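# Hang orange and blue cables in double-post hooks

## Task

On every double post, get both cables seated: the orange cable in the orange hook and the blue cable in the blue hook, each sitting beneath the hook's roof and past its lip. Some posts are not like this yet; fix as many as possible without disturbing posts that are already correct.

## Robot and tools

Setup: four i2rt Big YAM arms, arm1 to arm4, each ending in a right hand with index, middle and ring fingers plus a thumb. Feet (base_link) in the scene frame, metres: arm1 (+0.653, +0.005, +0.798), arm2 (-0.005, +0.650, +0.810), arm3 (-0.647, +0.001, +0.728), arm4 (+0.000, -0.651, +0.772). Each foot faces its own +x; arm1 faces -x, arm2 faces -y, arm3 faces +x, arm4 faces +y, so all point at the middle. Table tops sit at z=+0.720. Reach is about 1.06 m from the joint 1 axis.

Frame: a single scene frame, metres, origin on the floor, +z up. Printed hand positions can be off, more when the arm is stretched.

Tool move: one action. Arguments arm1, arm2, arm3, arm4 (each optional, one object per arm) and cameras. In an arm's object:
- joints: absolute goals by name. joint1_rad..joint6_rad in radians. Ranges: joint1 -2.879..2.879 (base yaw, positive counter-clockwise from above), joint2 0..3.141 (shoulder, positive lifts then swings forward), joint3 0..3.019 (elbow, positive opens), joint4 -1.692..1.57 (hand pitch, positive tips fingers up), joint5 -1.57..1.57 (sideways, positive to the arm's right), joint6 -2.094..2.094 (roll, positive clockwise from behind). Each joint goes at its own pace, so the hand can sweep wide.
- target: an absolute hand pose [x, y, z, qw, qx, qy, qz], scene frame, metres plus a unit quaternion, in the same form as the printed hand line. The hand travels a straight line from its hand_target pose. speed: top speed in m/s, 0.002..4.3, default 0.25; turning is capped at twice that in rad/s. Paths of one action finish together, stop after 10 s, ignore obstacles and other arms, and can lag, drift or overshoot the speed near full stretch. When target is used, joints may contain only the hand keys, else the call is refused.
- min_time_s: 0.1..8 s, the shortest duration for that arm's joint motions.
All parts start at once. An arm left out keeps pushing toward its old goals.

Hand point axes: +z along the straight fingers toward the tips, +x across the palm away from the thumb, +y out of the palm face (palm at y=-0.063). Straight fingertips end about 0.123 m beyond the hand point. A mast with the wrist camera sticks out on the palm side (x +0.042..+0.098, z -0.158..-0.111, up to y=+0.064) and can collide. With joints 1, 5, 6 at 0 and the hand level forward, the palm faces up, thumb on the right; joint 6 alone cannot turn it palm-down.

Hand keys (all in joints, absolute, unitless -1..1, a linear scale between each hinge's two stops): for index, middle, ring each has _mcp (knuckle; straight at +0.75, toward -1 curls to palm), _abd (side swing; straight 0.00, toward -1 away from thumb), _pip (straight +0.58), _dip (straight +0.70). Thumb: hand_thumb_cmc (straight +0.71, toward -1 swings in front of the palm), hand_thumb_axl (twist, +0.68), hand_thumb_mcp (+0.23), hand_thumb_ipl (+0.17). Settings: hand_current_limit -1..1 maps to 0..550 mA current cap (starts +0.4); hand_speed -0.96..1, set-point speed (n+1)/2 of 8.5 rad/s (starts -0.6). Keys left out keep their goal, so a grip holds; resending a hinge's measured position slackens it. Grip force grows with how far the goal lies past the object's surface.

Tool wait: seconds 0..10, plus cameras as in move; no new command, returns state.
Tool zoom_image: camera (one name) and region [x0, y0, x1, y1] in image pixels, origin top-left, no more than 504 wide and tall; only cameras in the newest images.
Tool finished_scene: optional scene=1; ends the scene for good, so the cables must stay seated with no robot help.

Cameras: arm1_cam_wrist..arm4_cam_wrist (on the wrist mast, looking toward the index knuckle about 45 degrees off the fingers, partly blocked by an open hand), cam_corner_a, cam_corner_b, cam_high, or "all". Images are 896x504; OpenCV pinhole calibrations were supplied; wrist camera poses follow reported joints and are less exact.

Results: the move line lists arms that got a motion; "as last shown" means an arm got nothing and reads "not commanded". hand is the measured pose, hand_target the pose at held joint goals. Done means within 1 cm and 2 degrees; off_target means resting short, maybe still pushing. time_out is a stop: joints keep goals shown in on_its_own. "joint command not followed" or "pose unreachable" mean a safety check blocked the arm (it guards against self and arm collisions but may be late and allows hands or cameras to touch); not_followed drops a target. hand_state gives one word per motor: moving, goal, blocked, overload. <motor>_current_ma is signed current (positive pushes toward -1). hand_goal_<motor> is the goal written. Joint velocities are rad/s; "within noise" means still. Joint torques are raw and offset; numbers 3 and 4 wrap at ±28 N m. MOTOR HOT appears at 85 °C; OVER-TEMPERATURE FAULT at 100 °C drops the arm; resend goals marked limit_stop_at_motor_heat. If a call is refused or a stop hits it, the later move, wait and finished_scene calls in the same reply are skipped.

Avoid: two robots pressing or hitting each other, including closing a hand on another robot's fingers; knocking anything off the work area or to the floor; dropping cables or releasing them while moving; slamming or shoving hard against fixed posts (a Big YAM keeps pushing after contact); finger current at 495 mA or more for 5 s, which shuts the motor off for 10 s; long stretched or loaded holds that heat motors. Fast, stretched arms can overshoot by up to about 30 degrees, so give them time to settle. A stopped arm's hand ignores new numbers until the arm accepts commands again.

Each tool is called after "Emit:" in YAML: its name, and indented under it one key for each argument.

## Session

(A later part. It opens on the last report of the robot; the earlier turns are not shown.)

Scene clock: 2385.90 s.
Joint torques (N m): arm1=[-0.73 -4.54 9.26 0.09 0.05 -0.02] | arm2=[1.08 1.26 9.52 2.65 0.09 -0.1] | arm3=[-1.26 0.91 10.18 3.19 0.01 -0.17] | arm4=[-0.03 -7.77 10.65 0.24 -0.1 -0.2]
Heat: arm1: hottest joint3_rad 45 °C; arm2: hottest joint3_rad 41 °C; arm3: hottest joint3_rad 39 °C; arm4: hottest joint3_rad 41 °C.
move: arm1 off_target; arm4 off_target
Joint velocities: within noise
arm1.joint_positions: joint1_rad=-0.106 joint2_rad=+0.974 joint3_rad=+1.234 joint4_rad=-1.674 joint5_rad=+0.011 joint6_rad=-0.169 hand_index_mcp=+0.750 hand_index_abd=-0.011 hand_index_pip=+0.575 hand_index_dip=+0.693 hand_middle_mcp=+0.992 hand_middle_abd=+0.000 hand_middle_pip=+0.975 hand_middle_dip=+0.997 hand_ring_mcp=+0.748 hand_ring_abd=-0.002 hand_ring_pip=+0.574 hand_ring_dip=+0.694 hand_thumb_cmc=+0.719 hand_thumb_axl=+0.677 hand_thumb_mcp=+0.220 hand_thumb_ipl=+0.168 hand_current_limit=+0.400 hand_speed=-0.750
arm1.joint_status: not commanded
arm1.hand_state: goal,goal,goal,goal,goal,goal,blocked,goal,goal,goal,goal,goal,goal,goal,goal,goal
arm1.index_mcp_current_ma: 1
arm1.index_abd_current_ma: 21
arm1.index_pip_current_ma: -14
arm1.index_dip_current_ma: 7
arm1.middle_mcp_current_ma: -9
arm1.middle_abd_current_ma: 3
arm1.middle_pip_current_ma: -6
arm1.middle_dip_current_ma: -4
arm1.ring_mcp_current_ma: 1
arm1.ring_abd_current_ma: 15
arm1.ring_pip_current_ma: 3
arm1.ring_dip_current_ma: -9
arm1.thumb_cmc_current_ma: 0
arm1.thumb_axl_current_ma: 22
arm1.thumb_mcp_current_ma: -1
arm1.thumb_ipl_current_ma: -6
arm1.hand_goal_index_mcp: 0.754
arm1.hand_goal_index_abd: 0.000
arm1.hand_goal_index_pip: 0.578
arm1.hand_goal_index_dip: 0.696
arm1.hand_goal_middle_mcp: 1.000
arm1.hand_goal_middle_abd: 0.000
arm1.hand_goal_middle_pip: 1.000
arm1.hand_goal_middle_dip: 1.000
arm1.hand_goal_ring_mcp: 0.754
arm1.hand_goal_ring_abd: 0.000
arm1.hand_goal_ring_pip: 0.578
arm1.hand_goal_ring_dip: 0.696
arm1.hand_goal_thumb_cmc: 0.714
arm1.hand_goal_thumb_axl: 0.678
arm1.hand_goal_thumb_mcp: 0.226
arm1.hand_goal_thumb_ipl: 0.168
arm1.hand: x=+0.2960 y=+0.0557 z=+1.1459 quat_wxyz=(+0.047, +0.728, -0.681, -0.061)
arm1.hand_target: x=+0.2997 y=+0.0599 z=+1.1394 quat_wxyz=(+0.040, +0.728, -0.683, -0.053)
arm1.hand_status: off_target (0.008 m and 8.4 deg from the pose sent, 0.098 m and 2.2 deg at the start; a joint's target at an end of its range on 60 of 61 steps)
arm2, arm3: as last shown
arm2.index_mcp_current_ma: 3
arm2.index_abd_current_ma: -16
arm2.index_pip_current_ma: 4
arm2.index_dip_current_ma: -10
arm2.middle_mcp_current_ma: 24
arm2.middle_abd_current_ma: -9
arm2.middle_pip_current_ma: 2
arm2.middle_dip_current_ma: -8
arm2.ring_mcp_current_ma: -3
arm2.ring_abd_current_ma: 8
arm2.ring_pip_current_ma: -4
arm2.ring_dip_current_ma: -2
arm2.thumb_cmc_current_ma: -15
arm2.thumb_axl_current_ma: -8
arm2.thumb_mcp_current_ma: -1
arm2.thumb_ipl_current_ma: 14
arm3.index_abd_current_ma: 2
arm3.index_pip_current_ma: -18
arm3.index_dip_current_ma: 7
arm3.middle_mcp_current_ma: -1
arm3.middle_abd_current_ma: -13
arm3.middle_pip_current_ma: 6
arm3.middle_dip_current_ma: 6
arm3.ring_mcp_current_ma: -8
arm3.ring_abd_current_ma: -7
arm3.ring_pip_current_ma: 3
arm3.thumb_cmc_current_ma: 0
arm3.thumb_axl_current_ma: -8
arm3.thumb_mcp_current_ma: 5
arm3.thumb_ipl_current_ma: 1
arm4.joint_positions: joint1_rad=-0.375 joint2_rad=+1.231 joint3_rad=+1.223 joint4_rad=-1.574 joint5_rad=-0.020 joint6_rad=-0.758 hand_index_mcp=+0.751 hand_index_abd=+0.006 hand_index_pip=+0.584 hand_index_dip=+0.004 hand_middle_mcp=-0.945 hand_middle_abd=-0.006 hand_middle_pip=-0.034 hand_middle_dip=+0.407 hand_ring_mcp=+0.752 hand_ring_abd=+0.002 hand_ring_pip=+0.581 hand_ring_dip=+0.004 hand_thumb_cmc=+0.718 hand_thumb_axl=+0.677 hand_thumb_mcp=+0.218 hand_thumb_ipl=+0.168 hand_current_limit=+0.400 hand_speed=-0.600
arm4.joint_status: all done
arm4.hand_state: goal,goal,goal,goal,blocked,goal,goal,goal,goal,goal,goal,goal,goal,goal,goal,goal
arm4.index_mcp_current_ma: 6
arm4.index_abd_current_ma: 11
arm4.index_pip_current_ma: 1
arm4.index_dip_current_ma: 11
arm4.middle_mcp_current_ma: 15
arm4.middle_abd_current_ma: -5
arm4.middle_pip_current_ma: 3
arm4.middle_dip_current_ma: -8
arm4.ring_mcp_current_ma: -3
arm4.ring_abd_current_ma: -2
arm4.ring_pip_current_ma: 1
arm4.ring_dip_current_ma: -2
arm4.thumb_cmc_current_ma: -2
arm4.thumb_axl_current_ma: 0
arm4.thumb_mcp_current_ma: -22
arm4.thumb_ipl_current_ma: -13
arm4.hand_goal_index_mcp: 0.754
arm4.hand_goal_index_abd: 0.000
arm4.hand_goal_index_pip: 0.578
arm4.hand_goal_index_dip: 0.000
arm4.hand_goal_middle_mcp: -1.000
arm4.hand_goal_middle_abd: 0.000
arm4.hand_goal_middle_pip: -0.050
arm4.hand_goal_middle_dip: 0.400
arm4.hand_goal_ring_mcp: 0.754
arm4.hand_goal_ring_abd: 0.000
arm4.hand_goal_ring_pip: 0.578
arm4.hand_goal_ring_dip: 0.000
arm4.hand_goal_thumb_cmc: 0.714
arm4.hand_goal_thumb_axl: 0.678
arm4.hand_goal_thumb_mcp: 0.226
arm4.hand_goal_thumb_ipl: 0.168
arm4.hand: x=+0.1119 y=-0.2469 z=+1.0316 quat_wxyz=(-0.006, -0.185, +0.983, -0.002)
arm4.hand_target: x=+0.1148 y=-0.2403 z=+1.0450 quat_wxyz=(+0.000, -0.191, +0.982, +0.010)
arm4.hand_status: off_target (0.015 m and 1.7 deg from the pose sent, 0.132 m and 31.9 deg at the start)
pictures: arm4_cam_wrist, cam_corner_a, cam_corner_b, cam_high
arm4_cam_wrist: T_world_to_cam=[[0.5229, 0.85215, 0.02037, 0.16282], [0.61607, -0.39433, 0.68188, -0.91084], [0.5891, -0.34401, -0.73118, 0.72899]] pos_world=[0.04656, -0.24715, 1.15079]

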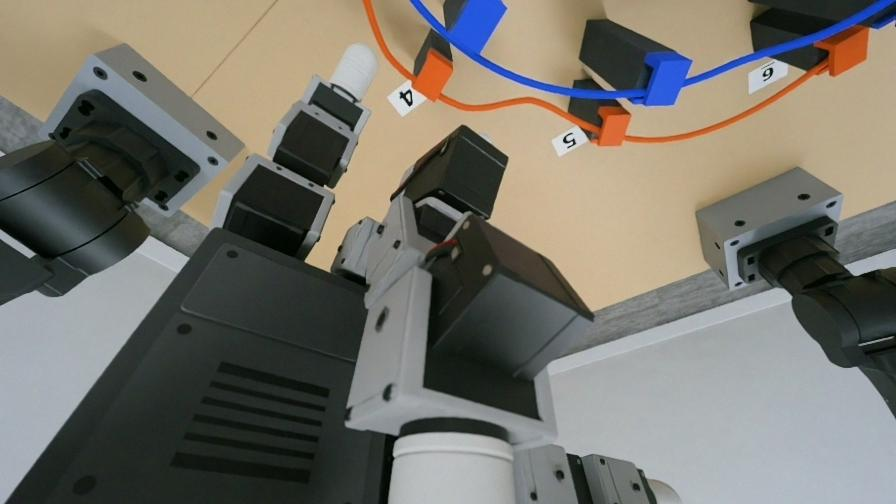

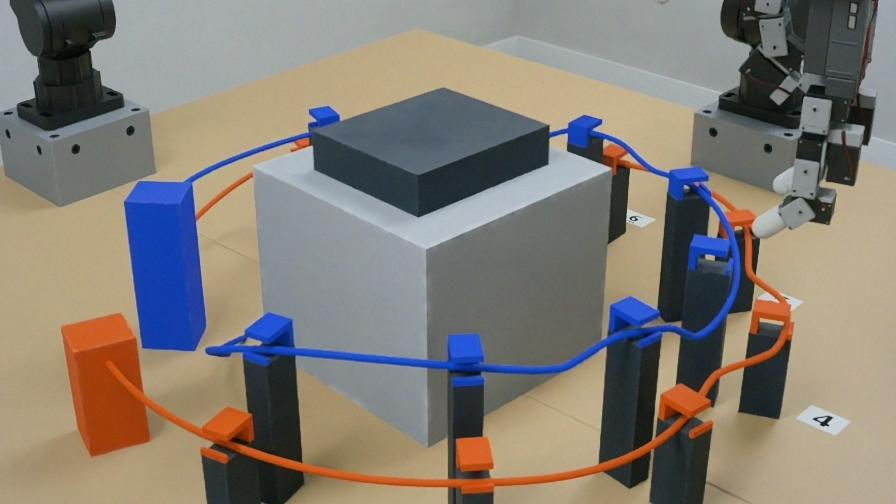

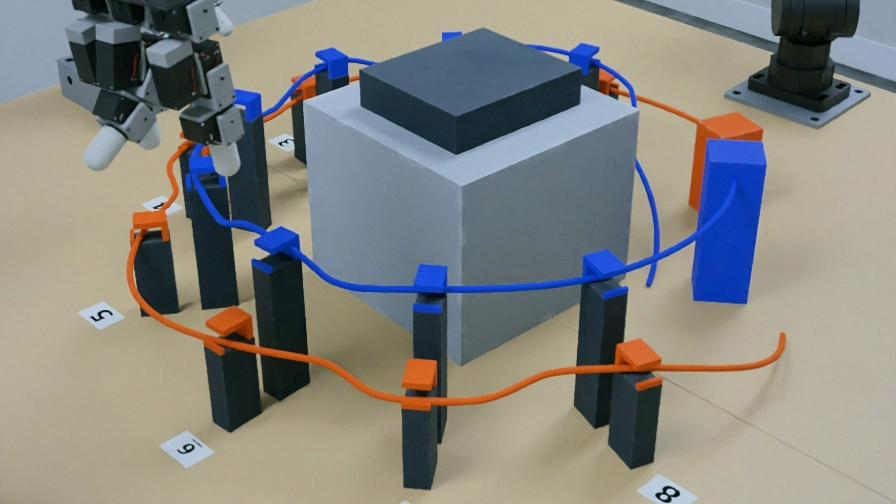

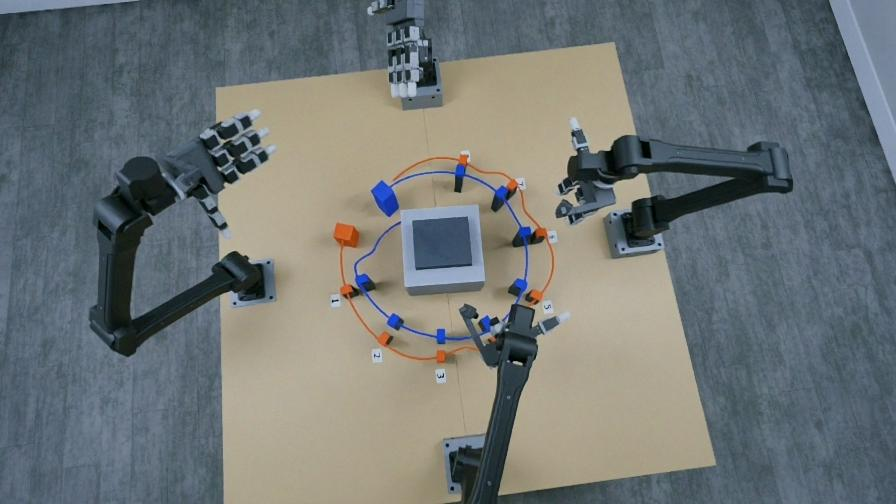

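Emit:
move:
  arm4: {"target": [0.1125, -0.2415, 0.938, 0, -0.1908, 0.9816, 0.01], "speed": 0.12}
  cameras: ["arm4_cam_wrist", "cam_corner_a", "cam_corner_b"]

Emit:
zoom_image:
  camera: "arm4_cam_wrist"
  region: [240, 0, 620, 240]

Emit:
zoom_image:
  camera: "cam_corner_a"
  region: [640, 180, 840, 340]

Emit:
zoom_image:
  camera: "cam_corner_b"
  region: [60, 80, 260, 240]

Scene clock: 2423.17 s.
Joint torques (N m): arm1=[-0.97 -4.78 9.25 0.06 0.06 -0.02] | arm2=[1.08 1.03 9.48 2.61 0.1 -0.16] | arm3=[-0.97 1.08 10.3 3.08 0.03 -0.25] | arm4=[0.56 -8.23 8.75 0.83 -0.1 -0.11]
Heat: arm1: hottest joint3_rad 44 °C; arm2: hottest joint3_rad 41 °C; arm3: hottest joint3_rad 39 °C; arm4: hottest joint3_rad 39 °C.
move: arm4 done
Joint velocities: within noise
arm1, arm2, arm3: as last shown
arm1.index_mcp_current_ma: -2
arm1.index_abd_current_ma: 8
arm1.index_pip_current_ma: -11
arm1.index_dip_current_ma: -10
arm1.middle_mcp_current_ma: -11
arm1.middle_abd_current_ma: -10
arm1.middle_pip_current_ma: -13
arm1.middle_dip_current_ma: -7
arm1.ring_mcp_current_ma: 3
arm1.ring_abd_current_ma: -7
arm1.ring_pip_current_ma: -3
arm1.ring_dip_current_ma: 6
arm1.thumb_cmc_current_ma: -11
arm1.thumb_axl_current_ma: -1
arm1.thumb_mcp_current_ma: -15
arm1.thumb_ipl_current_ma: -1
arm2.index_mcp_current_ma: 11
arm2.index_abd_current_ma: -2
arm2.index_pip_current_ma: -10
arm2.index_dip_current_ma: -16
arm2.middle_mcp_current_ma: 0
arm2.middle_abd_current_ma: 0
arm2.middle_pip_current_ma: 3
arm2.middle_dip_current_ma: 7
arm2.ring_mcp_current_ma: 9
arm2.ring_abd_current_ma: 13
arm2.ring_pip_current_ma: 1
arm2.ring_dip_current_ma: 6
arm2.thumb_cmc_current_ma: 2
arm2.thumb_axl_current_ma: -14
arm2.thumb_mcp_current_ma: -10
arm2.thumb_ipl_current_ma: 12
arm3.index_mcp_current_ma: 5
arm3.index_abd_current_ma: 8
arm3.index_pip_current_ma: -8
arm3.index_dip_current_ma: 8
arm3.middle_mcp_current_ma: 0
arm3.middle_abd_current_ma: -4
arm3.middle_pip_current_ma: 5
arm3.middle_dip_current_ma: 2
arm3.ring_mcp_current_ma: -10
arm3.ring_abd_current_ma: 0
arm3.ring_pip_current_ma: -8
arm3.ring_dip_current_ma: -12
arm3.thumb_cmc_current_ma: 1
arm3.thumb_axl_current_ma: 6
arm3.thumb_mcp_current_ma: -10
arm3.thumb_ipl_current_ma: 12
arm4.joint_positions: joint1_rad=-0.375 joint2_rad=+1.265 joint3_rad=+0.988 joint4_rad=-1.300 joint5_rad=-0.020 joint6_rad=-0.758 hand_index_mcp=+0.751 hand_index_abd=+0.003 hand_index_pip=+0.584 hand_index_dip=+0.004 hand_middle_mcp=-0.945 hand_middle_abd=-0.006 hand_middle_pip=-0.034 hand_middle_dip=+0.407 hand_ring_mcp=+0.752 hand_ring_abd=+0.002 hand_ring_pip=+0.581 hand_ring_dip=+0.004 hand_thumb_cmc=+0.718 hand_thumb_axl=+0.677 hand_thumb_mcp=+0.218 hand_thumb_ipl=+0.168 hand_current_limit=+0.400 hand_speed=-0.600
arm4.joint_status: not commanded
arm4.hand_state: goal,goal,goal,goal,blocked,goal,goal,goal,goal,goal,goal,goal,goal,goal,goal,goal
arm4.index_mcp_current_ma: -1
arm4.index_abd_current_ma: 4
arm4.index_pip_current_ma: -4
arm4.index_dip_current_ma: 11
arm4.middle_mcp_current_ma: 20
arm4.middle_abd_current_ma: 1
arm4.middle_pip_current_ma: 3
arm4.middle_dip_current_ma: -11
arm4.ring_mcp_current_ma: -6
arm4.ring_abd_current_ma: 5
arm4.ring_pip_current_ma: 1
arm4.ring_dip_current_ma: 2
arm4.thumb_cmc_current_ma: 0
arm4.thumb_axl_current_ma: 5
arm4.thumb_mcp_current_ma: -1
arm4.thumb_ipl_current_ma: 3
arm4.hand_goal_index_mcp: 0.754
arm4.hand_goal_index_abd: 0.000
arm4.hand_goal_index_pip: 0.578
arm4.hand_goal_index_dip: 0.000
arm4.hand_goal_middle_mcp: -1.000
arm4.hand_goal_middle_abd: 0.000
arm4.hand_goal_middle_pip: -0.050
arm4.hand_goal_middle_dip: 0.400
arm4.hand_goal_ring_mcp: 0.754
arm4.hand_goal_ring_abd: 0.000
arm4.hand_goal_ring_pip: 0.578
arm4.hand_goal_ring_dip: 0.000
arm4.hand_goal_thumb_cmc: 0.714
arm4.hand_goal_thumb_axl: 0.678
arm4.hand_goal_thumb_mcp: 0.226
arm4.hand_goal_thumb_ipl: 0.168
arm4.hand: x=+0.1126 y=-0.2480 z=+0.9323 quat_wxyz=(-0.005, -0.186, +0.983, +0.000)
arm4.hand_target: x=+0.1124 y=-0.2416 z=+0.9380 quat_wxyz=(+0.000, -0.191, +0.982, +0.010)
arm4.hand_status: done (0.009 m and 1.4 deg from the pose sent, 0.094 m and 1.7 deg at the start)
arm4_cam_wrist: T_world_to_cam=[[0.52252, 0.85228, 0.02445, 0.16162], [0.61517, -0.3967, 0.68132, -0.84385], [0.59037, -0.34096, -0.73158, 0.65654]] pos_world=[0.04706, -0.24865, 1.05129]

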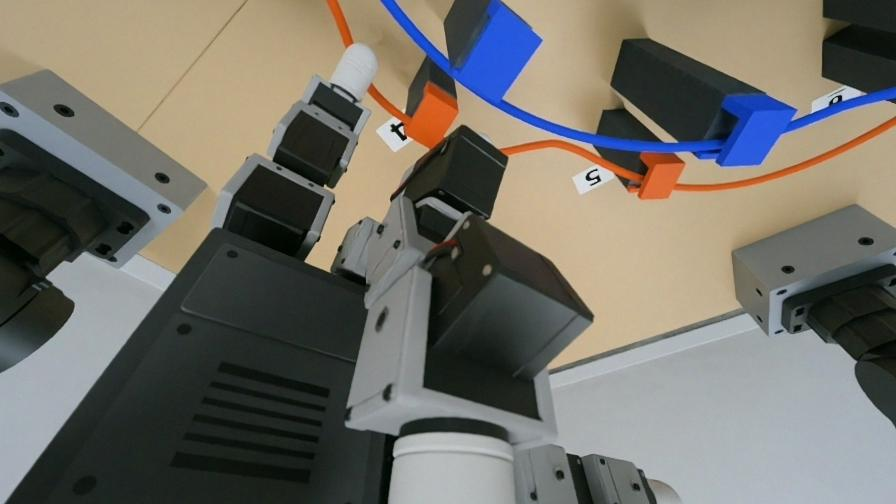

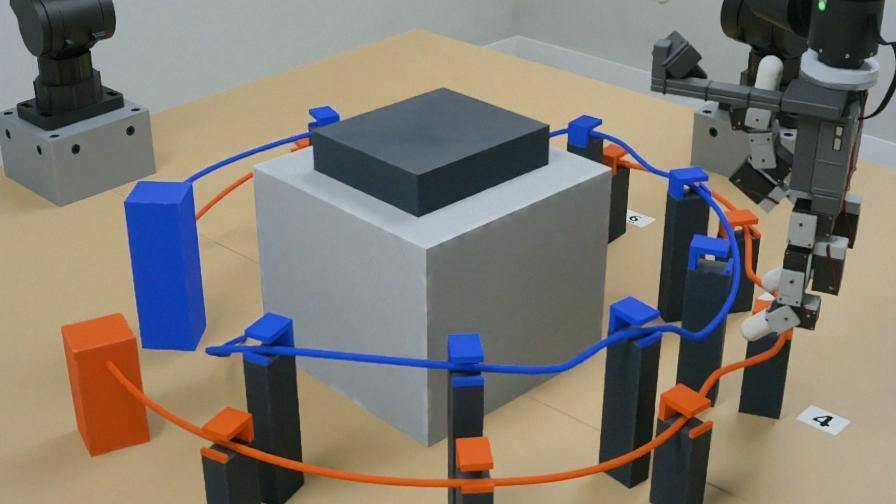

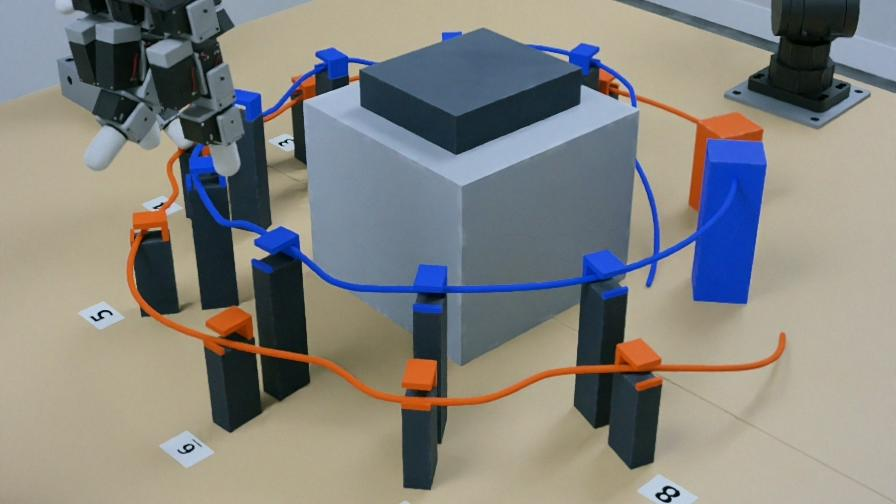

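Scaled by 1.326 from the camera's image (finer frame: 1280x720).

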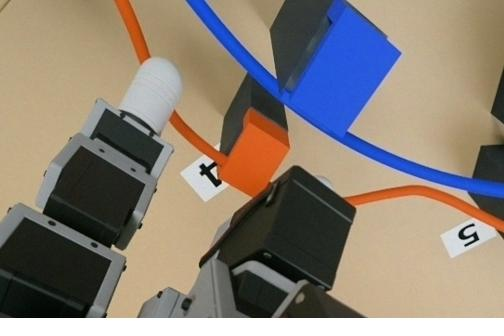

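Scaled by 2.520 from the camera's image (finer frame: 1280x720).

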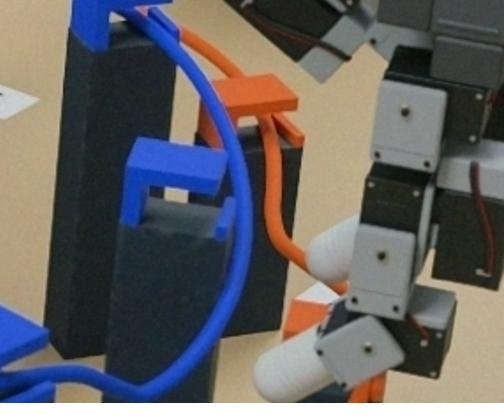

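Scaled by 2.520 from the camera's image (finer frame: 1280x720).

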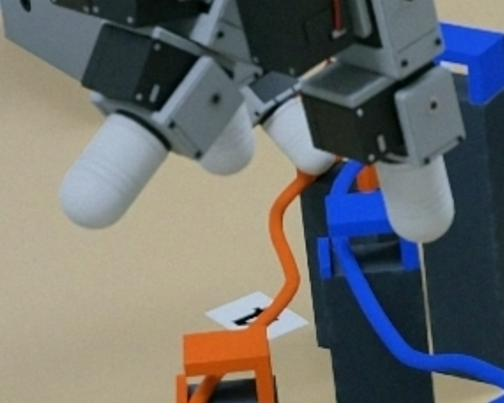

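Emit:
move:
  arm4: {"target": [0.0985, -0.188, 0.951, 0, -0.1908, 0.9815, 0.02], "speed": 0.08}
  cameras: ["arm4_cam_wrist", "cam_corner_a"]

Emit:
zoom_image:
  camera: "arm4_cam_wrist"
  region: [240, 0, 620, 240]

Emit:
zoom_image:
  camera: "cam_corner_a"
  region: [640, 180, 800, 320]

Scene clock: 2446.43 s.
Joint torques (N m): arm1=[-0.62 -4.31 9.26 0.13 0.09 0] | arm2=[1.38 1.14 9.51 2.61 0.11 -0.13] | arm3=[-1.14 0.62 9.94 3.29 0.08 -0.17] | arm4=[1.03 -9.41 12.29 0.58 -0.09 0.14]
Heat: arm1: hottest joint3_rad 43 °C; arm2: hottest joint3_rad 41 °C; arm3: hottest joint3_rad 39 °C; arm4: hottest joint3_rad 38 °C.
move: arm4 off_target
Joint velocities: within noise
arm1, arm2, arm3: as last shown
arm1.index_mcp_current_ma: -23
arm1.index_abd_current_ma: -3
arm1.index_pip_current_ma: -16
arm1.index_dip_current_ma: 15
arm1.middle_mcp_current_ma: -6
arm1.middle_abd_current_ma: -4
arm1.middle_pip_current_ma: -8
arm1.middle_dip_current_ma: 4
arm1.ring_mcp_current_ma: -4
arm1.ring_abd_current_ma: 1
arm1.ring_pip_current_ma: 9
arm1.ring_dip_current_ma: -9
arm1.thumb_cmc_current_ma: 8
arm1.thumb_axl_current_ma: 10
arm1.thumb_mcp_current_ma: -18
arm1.thumb_ipl_current_ma: 7
arm2.index_mcp_current_ma: 12
arm2.index_abd_current_ma: -6
arm2.index_pip_current_ma: 2
arm2.index_dip_current_ma: -1
arm2.middle_abd_current_ma: -4
arm2.middle_pip_current_ma: 5
arm2.middle_dip_current_ma: -4
arm2.ring_mcp_current_ma: 3
arm2.ring_abd_current_ma: -3
arm2.ring_pip_current_ma: -9
arm2.ring_dip_current_ma: 20
arm2.thumb_axl_current_ma: 1
arm2.thumb_mcp_current_ma: 5
arm2.thumb_ipl_current_ma: 6
arm3.index_mcp_current_ma: 0
arm3.index_abd_current_ma: 4
arm3.index_pip_current_ma: -15
arm3.index_dip_current_ma: -7
arm3.middle_mcp_current_ma: -3
arm3.middle_abd_current_ma: -5
arm3.middle_pip_current_ma: -4
arm3.middle_dip_current_ma: 0
arm3.ring_mcp_current_ma: -4
arm3.ring_abd_current_ma: -3
arm3.ring_pip_current_ma: -7
arm3.ring_dip_current_ma: -19
arm3.thumb_cmc_current_ma: 6
arm3.thumb_axl_current_ma: -1
arm3.thumb_mcp_current_ma: -5
arm3.thumb_ipl_current_ma: 3
arm4.joint_positions: joint1_rad=-0.302 joint2_rad=+1.361 joint3_rad=+1.061 joint4_rad=-1.300 joint5_rad=-0.029 joint6_rad=-0.701 hand_index_mcp=+0.783 hand_index_abd=-0.001 hand_index_pip=+0.595 hand_index_dip=+0.004 hand_middle_mcp=-0.945 hand_middle_abd=-0.006 hand_middle_pip=-0.034 hand_middle_dip=+0.407 hand_ring_mcp=+0.777 hand_ring_abd=-0.010 hand_ring_pip=+0.593 hand_ring_dip=+0.004 hand_thumb_cmc=+0.712 hand_thumb_axl=+0.677 hand_thumb_mcp=+0.218 hand_thumb_ipl=+0.168 hand_current_limit=+0.400 hand_speed=-0.600
arm4.joint_status: not commanded
arm4.hand_state: blocked,goal,goal,goal,blocked,goal,goal,goal,blocked,goal,goal,goal,goal,goal,goal,goal
arm4.index_mcp_current_ma: 1
arm4.index_abd_current_ma: 7
arm4.index_pip_current_ma: 0
arm4.index_dip_current_ma: 7
arm4.middle_mcp_current_ma: 29
arm4.middle_abd_current_ma: 0
arm4.middle_pip_current_ma: -1
arm4.middle_dip_current_ma: -10
arm4.ring_mcp_current_ma: -2
arm4.ring_abd_current_ma: -5
arm4.ring_pip_current_ma: 6
arm4.ring_dip_current_ma: 3
arm4.thumb_cmc_current_ma: -3
arm4.thumb_axl_current_ma: -2
arm4.thumb_mcp_current_ma: -12
arm4.thumb_ipl_current_ma: 1
arm4.hand_goal_index_mcp: 0.754
arm4.hand_goal_index_abd: 0.000
arm4.hand_goal_index_pip: 0.578
arm4.hand_goal_index_dip: 0.000
arm4.hand_goal_middle_mcp: -1.000
arm4.hand_goal_middle_abd: 0.000
arm4.hand_goal_middle_pip: -0.050
arm4.hand_goal_middle_dip: 0.400
arm4.hand_goal_ring_mcp: 0.754
arm4.hand_goal_ring_abd: 0.000
arm4.hand_goal_ring_pip: 0.578
arm4.hand_goal_ring_dip: 0.000
arm4.hand_goal_thumb_cmc: 0.714
arm4.hand_goal_thumb_axl: 0.678
arm4.hand_goal_thumb_mcp: 0.226
arm4.hand_goal_thumb_ipl: 0.168
arm4.hand: x=+0.0952 y=-0.2123 z=+0.9251 quat_wxyz=(-0.015, -0.193, +0.981, -0.008)
arm4.hand_target: x=+0.0979 y=-0.1897 z=+0.9514 quat_wxyz=(-0.001, -0.191, +0.981, +0.020)
arm4.hand_status: off_target (0.036 m and 3.7 deg from the pose sent, 0.064 m and 2.4 deg at the start)
arm4_cam_wrist: T_world_to_cam=[[0.50898, 0.86077, -0.00115, 0.16726], [0.63243, -0.37305, 0.67887, -0.80854], [0.58393, -0.34626, -0.73425, 0.67566]] pos_world=[0.03167, -0.21165, 1.0452]

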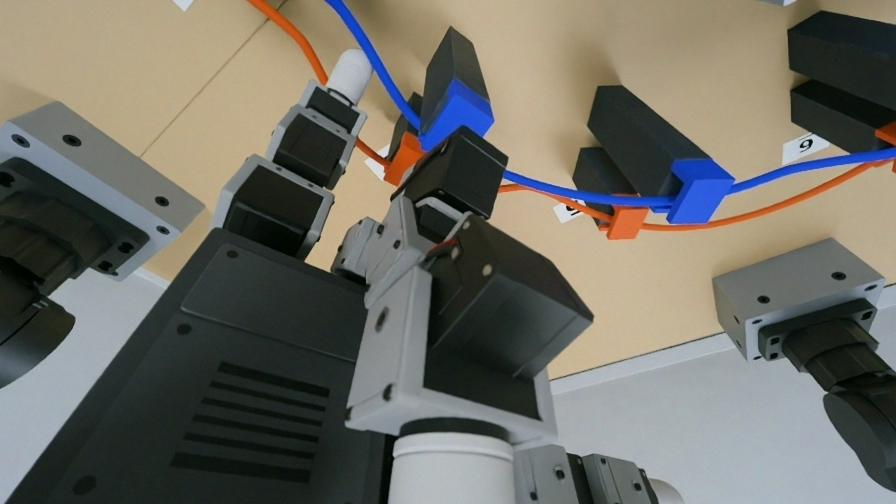

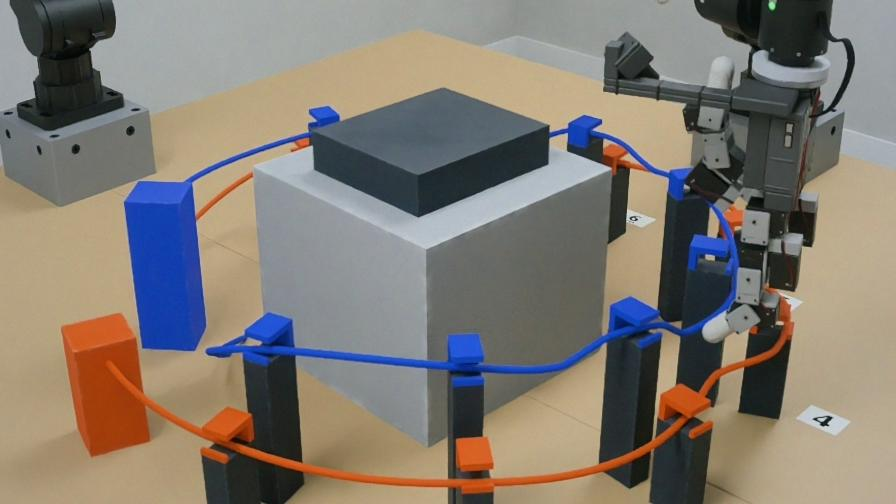

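Scaled by 1.326 from the camera's image (finer frame: 1280x720).

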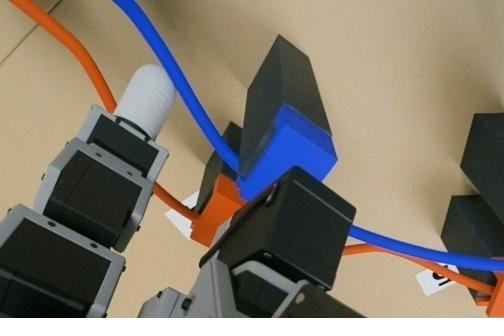

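Scaled by 3.150 from the camera's image (finer frame: 1280x720).

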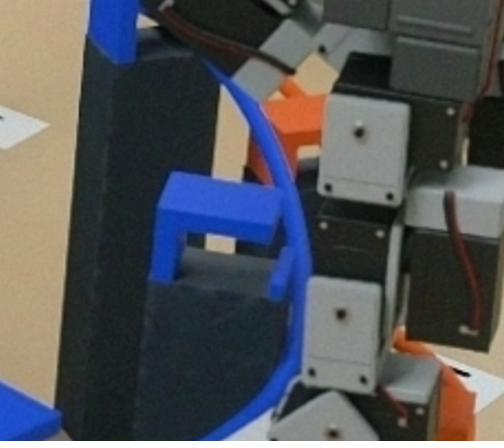

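Emit:
move:
  arm4: {"joints": {"hand_index_dip": -1.0, "hand_ring_dip": -1.0}}
  cameras: ["arm4_cam_wrist", "cam_corner_a"]

Emit:
zoom_image:
  camera: "arm4_cam_wrist"
  region: [240, 0, 620, 240]

Emit:
zoom_image:
  camera: "cam_corner_a"
  region: [660, 190, 780, 310]

Emit:
zoom_image:
  camera: "cam_corner_a"
  region: [600, 280, 700, 360]

Scene clock: 2453.43 s.
Joint torques (N m): arm1=[-1.03 -4.25 9.32 0.13 0.07 -0.02] | arm2=[1.08 0.91 9.5 2.58 0.06 -0.11] | arm3=[-0.97 1.08 10.26 3.07 0.05 -0.22] | arm4=[0.97 -9.7 12.11 0.58 -0.17 0.12]
Heat: arm1: hottest joint3_rad 43 °C; arm2: hottest joint3_rad 41 °C; arm3: hottest joint3_rad 39 °C; arm4: hottest joint3_rad 38 °C.
move: arm4 off_target
Joint velocities: within noise
arm1: as last shown
arm1.index_mcp_current_ma: -7
arm1.index_abd_current_ma: 24
arm1.index_pip_current_ma: 6
arm1.index_dip_current_ma: -4
arm1.middle_mcp_current_ma: -22
arm1.middle_abd_current_ma: 10
arm1.middle_pip_current_ma: 1
arm1.middle_dip_current_ma: -10
arm1.ring_mcp_current_ma: -6
arm1.ring_abd_current_ma: 0
arm1.ring_pip_current_ma: -4
arm1.ring_dip_current_ma: 0
arm1.thumb_cmc_current_ma: 20
arm1.thumb_axl_current_ma: -2
arm1.thumb_mcp_current_ma: -10
arm1.thumb_ipl_current_ma: -2
arm2.joint_positions: joint1_rad=-0.088 joint2_rad=+0.611 joint3_rad=+1.318 joint4_rad=-1.203 joint5_rad=+0.033 joint6_rad=+1.068 hand_index_mcp=+0.758 hand_index_abd=+0.001 hand_index_pip=+0.577 hand_index_dip=+0.696 hand_middle_mcp=+0.758 hand_middle_abd=+0.000 hand_middle_pip=+0.577 hand_middle_dip=+0.696 hand_ring_mcp=+0.758 hand_ring_abd=+0.000 hand_ring_pip=+0.577 hand_ring_dip=+0.696 hand_thumb_cmc=+0.716 hand_thumb_axl=+0.677 hand_thumb_mcp=+0.226 hand_thumb_ipl=+0.168 hand_current_limit=+0.400 hand_speed=-0.600
arm2.joint_status: not commanded
arm2.hand_state: goal,goal,goal,goal,goal,goal,goal,goal,goal,goal,goal,goal,goal,goal,goal,goal
arm2.index_mcp_current_ma: -1
arm2.index_abd_current_ma: -12
arm2.index_pip_current_ma: -13
arm2.index_dip_current_ma: -19
arm2.middle_mcp_current_ma: 1
arm2.middle_abd_current_ma: 1
arm2.middle_pip_current_ma: 11
arm2.middle_dip_current_ma: -11
arm2.ring_mcp_current_ma: -8
arm2.ring_abd_current_ma: 3
arm2.ring_pip_current_ma: -1
arm2.ring_dip_current_ma: 14
arm2.thumb_cmc_current_ma: -1
arm2.thumb_axl_current_ma: 0
arm2.thumb_mcp_current_ma: 17
arm2.thumb_ipl_current_ma: -6
arm2.hand_goal_index_mcp: 0.754
arm2.hand_goal_index_abd: 0.000
arm2.hand_goal_index_pip: 0.576
arm2.hand_goal_index_dip: 0.696
arm2.hand_goal_middle_mcp: 0.754
arm2.hand_goal_middle_abd: 0.000
arm2.hand_goal_middle_pip: 0.576
arm2.hand_goal_middle_dip: 0.696
arm2.hand_goal_ring_mcp: 0.754
arm2.hand_goal_ring_abd: 0.000
arm2.hand_goal_ring_pip: 0.576
arm2.hand_goal_ring_dip: 0.696
arm2.hand_goal_thumb_cmc: 0.714
arm2.hand_goal_thumb_axl: 0.678
arm2.hand_goal_thumb_mcp: 0.226
arm2.hand_goal_thumb_ipl: 0.168
arm2.hand: x=-0.1273 y=+0.3990 z=+1.3651 quat_wxyz=(+0.462, +0.708, -0.484, +0.227)
arm2.hand_target: x=-0.1301 y=+0.4034 z=+1.3777 quat_wxyz=(+0.474, +0.699, -0.485, +0.230)
arm2.hand_status: not commanded
arm3.joint_positions: joint1_rad=+0.699 joint2_rad=+0.620 joint3_rad=+1.448 joint4_rad=-1.177 joint5_rad=-0.065 joint6_rad=+1.021 hand_index_mcp=+0.758 hand_index_abd=+0.003 hand_index_pip=+0.577 hand_index_dip=+0.696 hand_middle_mcp=+0.757 hand_middle_abd=+0.001 hand_middle_pip=+0.577 hand_middle_dip=+0.696 hand_ring_mcp=+0.758 hand_ring_abd=+0.002 hand_ring_pip=+0.577 hand_ring_dip=+0.696 hand_thumb_cmc=+0.718 hand_thumb_axl=+0.677 hand_thumb_mcp=+0.226 hand_thumb_ipl=+0.168 hand_current_limit=+0.400 hand_speed=-0.600
arm3.joint_status: not commanded
arm3.hand_state: goal,goal,goal,goal,goal,goal,goal,goal,goal,goal,goal,goal,goal,goal,goal,goal
arm3.index_mcp_current_ma: 1
arm3.index_abd_current_ma: 2
arm3.index_pip_current_ma: 0
arm3.index_dip_current_ma: 4
arm3.middle_mcp_current_ma: 4
arm3.middle_abd_current_ma: 1
arm3.middle_pip_current_ma: 2
arm3.middle_dip_current_ma: 16
arm3.ring_mcp_current_ma: -13
arm3.ring_abd_current_ma: -11
arm3.ring_pip_current_ma: -6
arm3.ring_dip_current_ma: -13
arm3.thumb_cmc_current_ma: 5
arm3.thumb_axl_current_ma: 3
arm3.thumb_mcp_current_ma: -10
arm3.thumb_ipl_current_ma: -6
arm3.hand_goal_index_mcp: 0.754
arm3.hand_goal_index_abd: 0.000
arm3.hand_goal_index_pip: 0.576
arm3.hand_goal_index_dip: 0.696
arm3.hand_goal_middle_mcp: 0.754
arm3.hand_goal_middle_abd: 0.000
arm3.hand_goal_middle_pip: 0.576
arm3.hand_goal_middle_dip: 0.696
arm3.hand_goal_ring_mcp: 0.754
arm3.hand_goal_ring_abd: 0.000
arm3.hand_goal_ring_pip: 0.576
arm3.hand_goal_ring_dip: 0.696
arm3.hand_goal_thumb_cmc: 0.714
arm3.hand_goal_thumb_axl: 0.678
arm3.hand_goal_thumb_mcp: 0.226
arm3.hand_goal_thumb_ipl: 0.168
arm3.hand: x=-0.4063 y=+0.1197 z=+1.3517 quat_wxyz=(-0.080, +0.644, +0.506, +0.568)
arm3.hand_target: x=-0.4095 y=+0.1168 z=+1.3657 quat_wxyz=(-0.081, +0.637, +0.501, +0.581)
arm3.hand_status: not commanded
arm4.joint_positions: joint1_rad=-0.301 joint2_rad=+1.363 joint3_rad=+1.063 joint4_rad=-1.300 joint5_rad=-0.027 joint6_rad=-0.699 hand_index_mcp=+0.754 hand_index_abd=+0.000 hand_index_pip=+0.591 hand_index_dip=-0.988 hand_middle_mcp=-0.945 hand_middle_abd=-0.006 hand_middle_pip=-0.034 hand_middle_dip=+0.407 hand_ring_mcp=+0.801 hand_ring_abd=-0.010 hand_ring_pip=+0.618 hand_ring_dip=-0.964 hand_thumb_cmc=+0.712 hand_thumb_axl=+0.677 hand_thumb_mcp=+0.218 hand_thumb_ipl=+0.168 hand_current_limit=+0.400 hand_speed=-0.600
arm4.joint_status: hand_ring_dip off_target (ended at -0.964, target -1.000); the others done
arm4.hand_state: goal,goal,goal,goal,blocked,goal,goal,goal,blocked,goal,blocked,blocked,goal,goal,goal,goal
arm4.index_mcp_current_ma: -2
arm4.index_abd_current_ma: 4
arm4.index_pip_current_ma: -4
arm4.index_dip_current_ma: 1
arm4.middle_mcp_current_ma: 18
arm4.middle_abd_current_ma: -2
arm4.middle_pip_current_ma: -6
arm4.middle_dip_current_ma: -10
arm4.ring_mcp_current_ma: 7
arm4.ring_abd_current_ma: -2
arm4.ring_pip_current_ma: 14
arm4.ring_dip_current_ma: 12
arm4.thumb_cmc_current_ma: -2
arm4.thumb_axl_current_ma: 8
arm4.thumb_mcp_current_ma: -19
arm4.thumb_ipl_current_ma: 5
arm4.hand_goal_index_mcp: 0.754
arm4.hand_goal_index_abd: 0.000
arm4.hand_goal_index_pip: 0.578
arm4.hand_goal_index_dip: -1.000
arm4.hand_goal_middle_mcp: -1.000
arm4.hand_goal_middle_abd: 0.000
arm4.hand_goal_middle_pip: -0.050
arm4.hand_goal_middle_dip: 0.400
arm4.hand_goal_ring_mcp: 0.754
arm4.hand_goal_ring_abd: 0.000
arm4.hand_goal_ring_pip: 0.578
arm4.hand_goal_ring_dip: -1.000
arm4.hand_goal_thumb_cmc: 0.714
arm4.hand_goal_thumb_axl: 0.678
arm4.hand_goal_thumb_mcp: 0.226
arm4.hand_goal_thumb_ipl: 0.168
arm4.hand: x=+0.0959 y=-0.2115 z=+0.9249 quat_wxyz=(-0.014, -0.193, +0.981, -0.009)
arm4.hand_target: x=+0.0980 y=-0.1898 z=+0.9516 quat_wxyz=(+0.000, -0.191, +0.981, +0.020)
arm4.hand_status: not commanded
arm4_cam_wrist: T_world_to_cam=[[0.5106, 0.85982, -0.00107, 0.16586], [0.63034, -0.37347, 0.68058, -0.80995], [0.58478, -0.34818, -0.73267, 0.6734]] pos_world=[0.03207, -0.21065, 1.0448]

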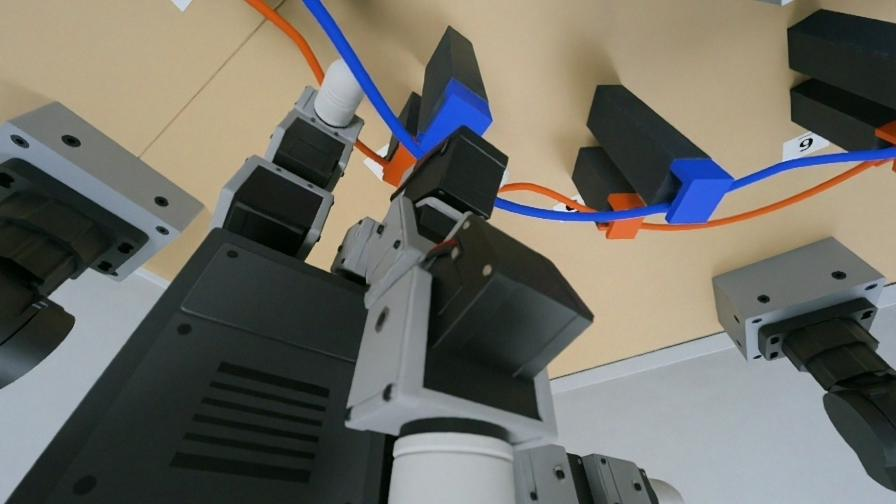

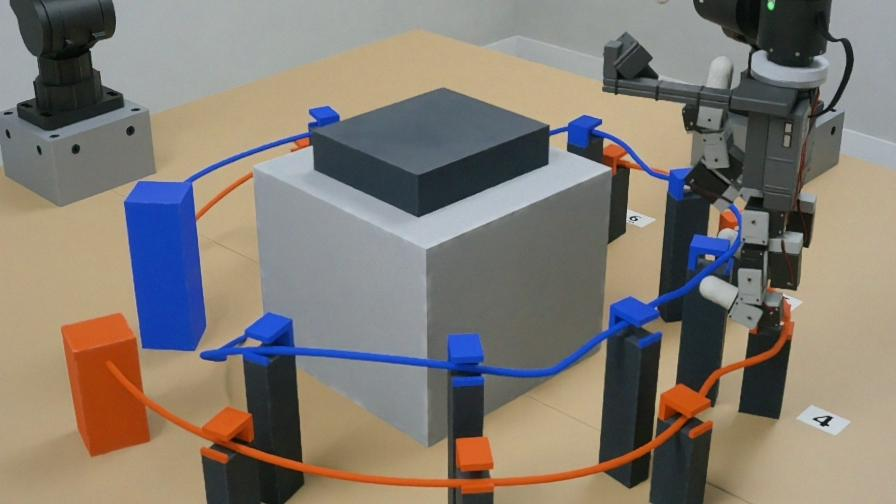

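Scaled by 1.326 from the camera's image (finer frame: 1280x720).

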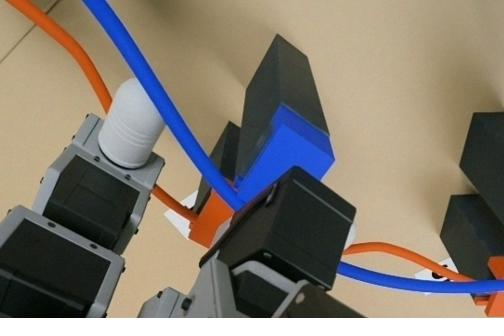

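Scaled by 4.200 from the camera's image (finer frame: 1280x720).

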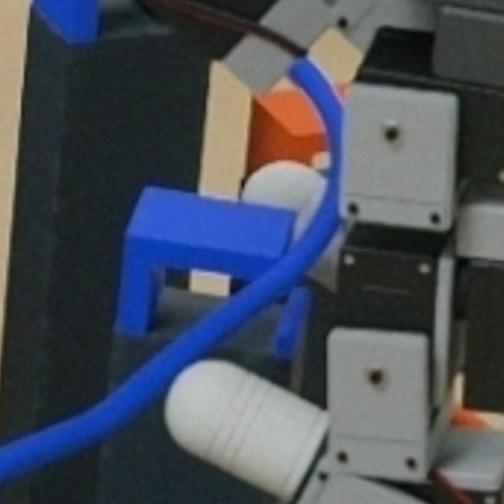

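Scaled by 5.040 from the camera's image (finer frame: 1280x720).

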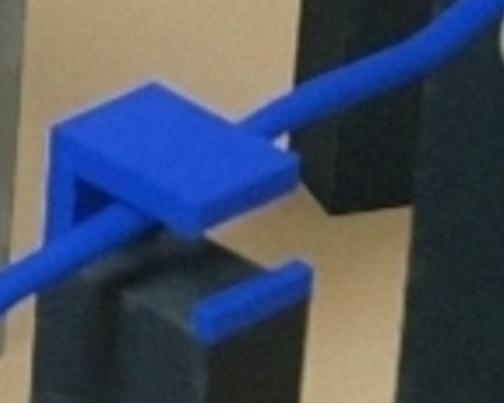

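Emit:
move:
  arm4: {"target": [0.0955, -0.2, 0.912, 0, -0.1908, 0.9815, 0.015], "speed": 0.08}
  cameras: ["arm4_cam_wrist", "cam_corner_a"]

Emit:
zoom_image:
  camera: "arm4_cam_wrist"
  region: [340, 40, 560, 200]

Emit:
zoom_image:
  camera: "cam_corner_a"
  region: [660, 200, 780, 320]

Scene clock: 2470.00 s.
Joint torques (N m): arm1=[-1.08 -4.42 9.2 0.12 0.09 -0.02] | arm2=[0.91 1.08 9.5 2.65 0.1 -0.09] | arm3=[-1.08 0.73 10.15 3.08 0.07 -0.2] | arm4=[0.97 -9.35 8.53 0.9 0.01 0.13]
Heat: arm1: hottest joint3_rad 42 °C; arm2: hottest joint3_rad 41 °C; arm3: hottest joint3_rad 39 °C; arm4: hottest joint3_rad 41 °C.
move: arm4 done
Joint velocities: within noise
arm1, arm2, arm3: as last shown
arm1.index_mcp_current_ma: -21
arm1.index_abd_current_ma: 13
arm1.index_pip_current_ma: -8
arm1.index_dip_current_ma: -16
arm1.middle_mcp_current_ma: -5
arm1.middle_abd_current_ma: -4
arm1.middle_pip_current_ma: -6
arm1.middle_dip_current_ma: -4
arm1.ring_mcp_current_ma: -13
arm1.ring_abd_current_ma: 7
arm1.ring_pip_current_ma: 0
arm1.ring_dip_current_ma: -1
arm1.thumb_cmc_current_ma: 10
arm1.thumb_axl_current_ma: 2
arm1.thumb_mcp_current_ma: 6
arm1.thumb_ipl_current_ma: -20
arm2.index_mcp_current_ma: 13
arm2.index_abd_current_ma: -13
arm2.index_pip_current_ma: 13
arm2.index_dip_current_ma: -8
arm2.middle_mcp_current_ma: 0
arm2.middle_abd_current_ma: -13
arm2.middle_pip_current_ma: 15
arm2.middle_dip_current_ma: -9
arm2.ring_mcp_current_ma: 8
arm2.ring_abd_current_ma: 19
arm2.ring_pip_current_ma: -10
arm2.ring_dip_current_ma: 9
arm2.thumb_cmc_current_ma: -2
arm2.thumb_axl_current_ma: 2
arm2.thumb_mcp_current_ma: -7
arm2.thumb_ipl_current_ma: 7
arm3.index_mcp_current_ma: -2
arm3.index_abd_current_ma: 7
arm3.index_pip_current_ma: -12
arm3.index_dip_current_ma: -5
arm3.middle_mcp_current_ma: -5
arm3.middle_abd_current_ma: -8
arm3.middle_pip_current_ma: 5
arm3.middle_dip_current_ma: 8
arm3.ring_mcp_current_ma: -12
arm3.ring_abd_current_ma: 2
arm3.ring_pip_current_ma: -7
arm3.ring_dip_current_ma: -5
arm3.thumb_cmc_current_ma: -1
arm3.thumb_axl_current_ma: -4
arm3.thumb_mcp_current_ma: -9
arm3.thumb_ipl_current_ma: -5
arm4.joint_positions: joint1_rad=-0.299 joint2_rad=+1.368 joint3_rad=+1.012 joint4_rad=-1.209 joint5_rad=-0.026 joint6_rad=-0.698 hand_index_mcp=+0.754 hand_index_abd=-0.002 hand_index_pip=+0.589 hand_index_dip=-0.988 hand_middle_mcp=-0.945 hand_middle_abd=-0.006 hand_middle_pip=-0.034 hand_middle_dip=+0.407 hand_ring_mcp=+0.774 hand_ring_abd=-0.010 hand_ring_pip=+0.597 hand_ring_dip=-0.987 hand_thumb_cmc=+0.718 hand_thumb_axl=+0.677 hand_thumb_mcp=+0.218 hand_thumb_ipl=+0.168 hand_current_limit=+0.400 hand_speed=-0.600
arm4.joint_status: not commanded
arm4.hand_state: goal,goal,goal,goal,blocked,goal,goal,goal,goal,goal,goal,goal,goal,goal,goal,goal
arm4.index_mcp_current_ma: 5
arm4.index_abd_current_ma: 11
arm4.index_pip_current_ma: -22
arm4.index_dip_current_ma: 1
arm4.middle_mcp_current_ma: 11
arm4.middle_abd_current_ma: -7
arm4.middle_pip_current_ma: 4
arm4.middle_dip_current_ma: -5
arm4.ring_mcp_current_ma: -19
arm4.ring_abd_current_ma: -6
arm4.ring_pip_current_ma: 0
arm4.ring_dip_current_ma: 0
arm4.thumb_cmc_current_ma: -2
arm4.thumb_axl_current_ma: -2
arm4.thumb_mcp_current_ma: -11
arm4.thumb_ipl_current_ma: -3
arm4.hand_goal_index_mcp: 0.754
arm4.hand_goal_index_abd: 0.000
arm4.hand_goal_index_pip: 0.578
arm4.hand_goal_index_dip: -1.000
arm4.hand_goal_middle_mcp: -1.000
arm4.hand_goal_middle_abd: 0.000
arm4.hand_goal_middle_pip: -0.050
arm4.hand_goal_middle_dip: 0.400
arm4.hand_goal_ring_mcp: 0.754
arm4.hand_goal_ring_abd: 0.000
arm4.hand_goal_ring_pip: 0.578
arm4.hand_goal_ring_dip: -1.000
arm4.hand_goal_thumb_cmc: 0.714
arm4.hand_goal_thumb_axl: 0.678
arm4.hand_goal_thumb_mcp: 0.226
arm4.hand_goal_thumb_ipl: 0.168
arm4.on_its_own: hand_ring_dip moved -0.023 to your old target -1.000
arm4.hand: x=+0.0964 y=-0.2077 z=+0.9074 quat_wxyz=(-0.005, -0.193, +0.981, +0.006)
arm4.hand_target: x=+0.0953 y=-0.2002 z=+0.9120 quat_wxyz=(+0.000, -0.191, +0.981, +0.015)
arm4.hand_status: done (0.009 m and 1.2 deg from the pose sent, 0.017 m and 3.2 deg at the start)
arm4_cam_wrist: T_world_to_cam=[[0.50903, 0.86008, 0.0338, 0.13079], [0.62282, -0.39514, 0.67525, -0.79592], [0.59413, -0.32267, -0.73682, 0.66985]] pos_world=[0.03117, -0.21085, 1.02658]

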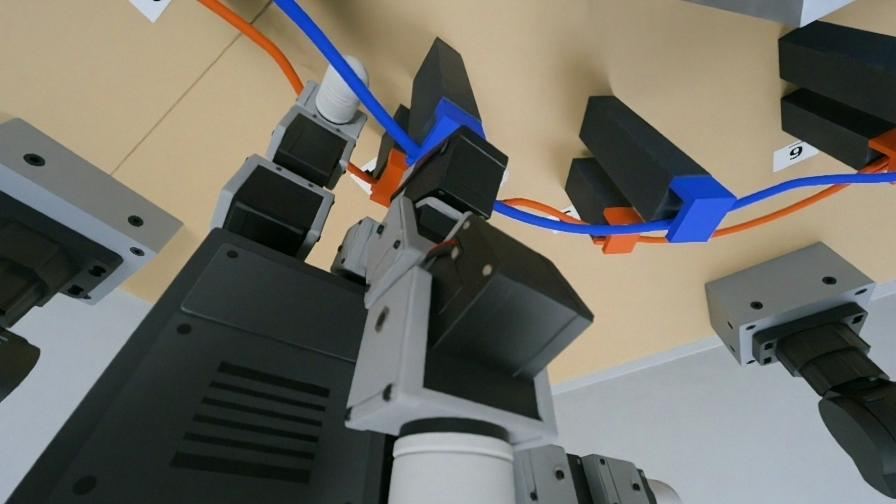

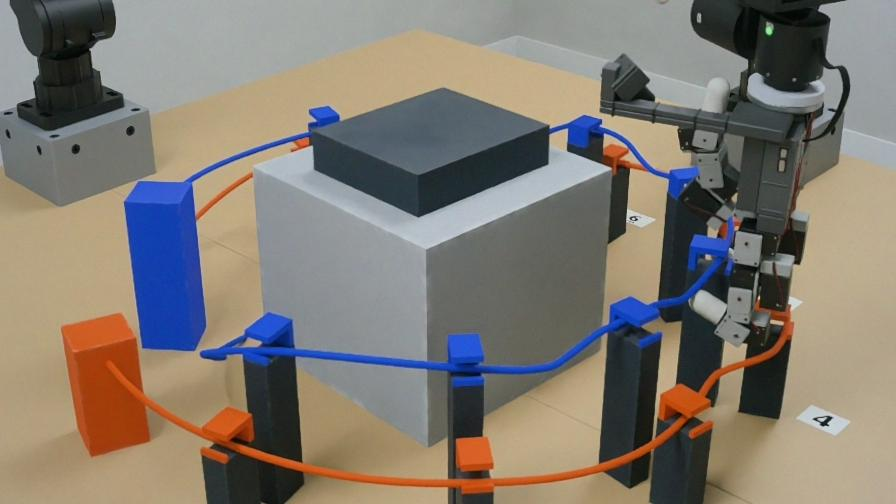

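Scaled by 2.291 from the camera's image (finer frame: 1280x720).

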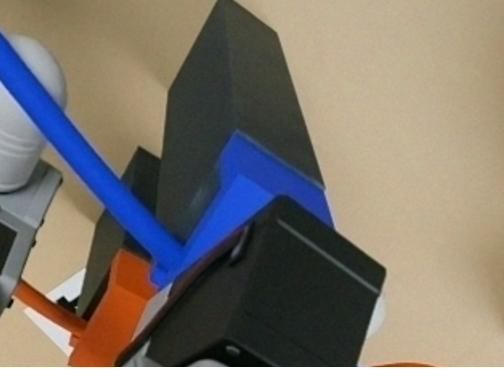

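Scaled by 4.200 from the camera's image (finer frame: 1280x720).

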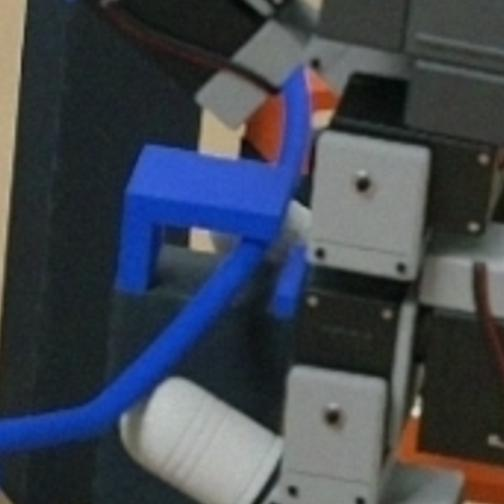

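Emit:
zoom_image:
  camera: "cam_corner_a"
  region: [690, 215, 750, 285]

Emit:
zoom_image:
  camera: "arm4_cam_wrist"
  region: [380, 80, 500, 180]

Scaled by 7.200 from the camera's image (finer frame: 1280x720).

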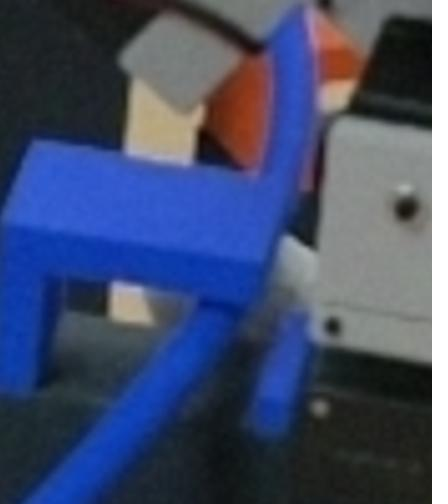

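Scaled by 4.200 from the camera's image (finer frame: 1280x720).

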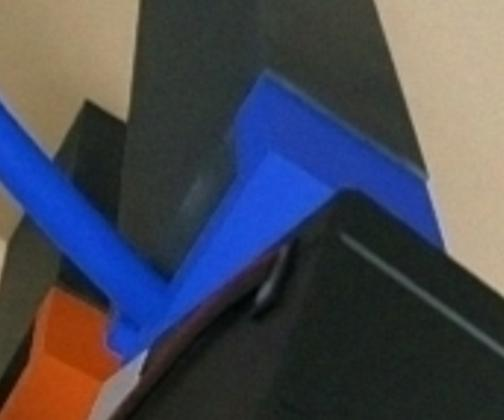

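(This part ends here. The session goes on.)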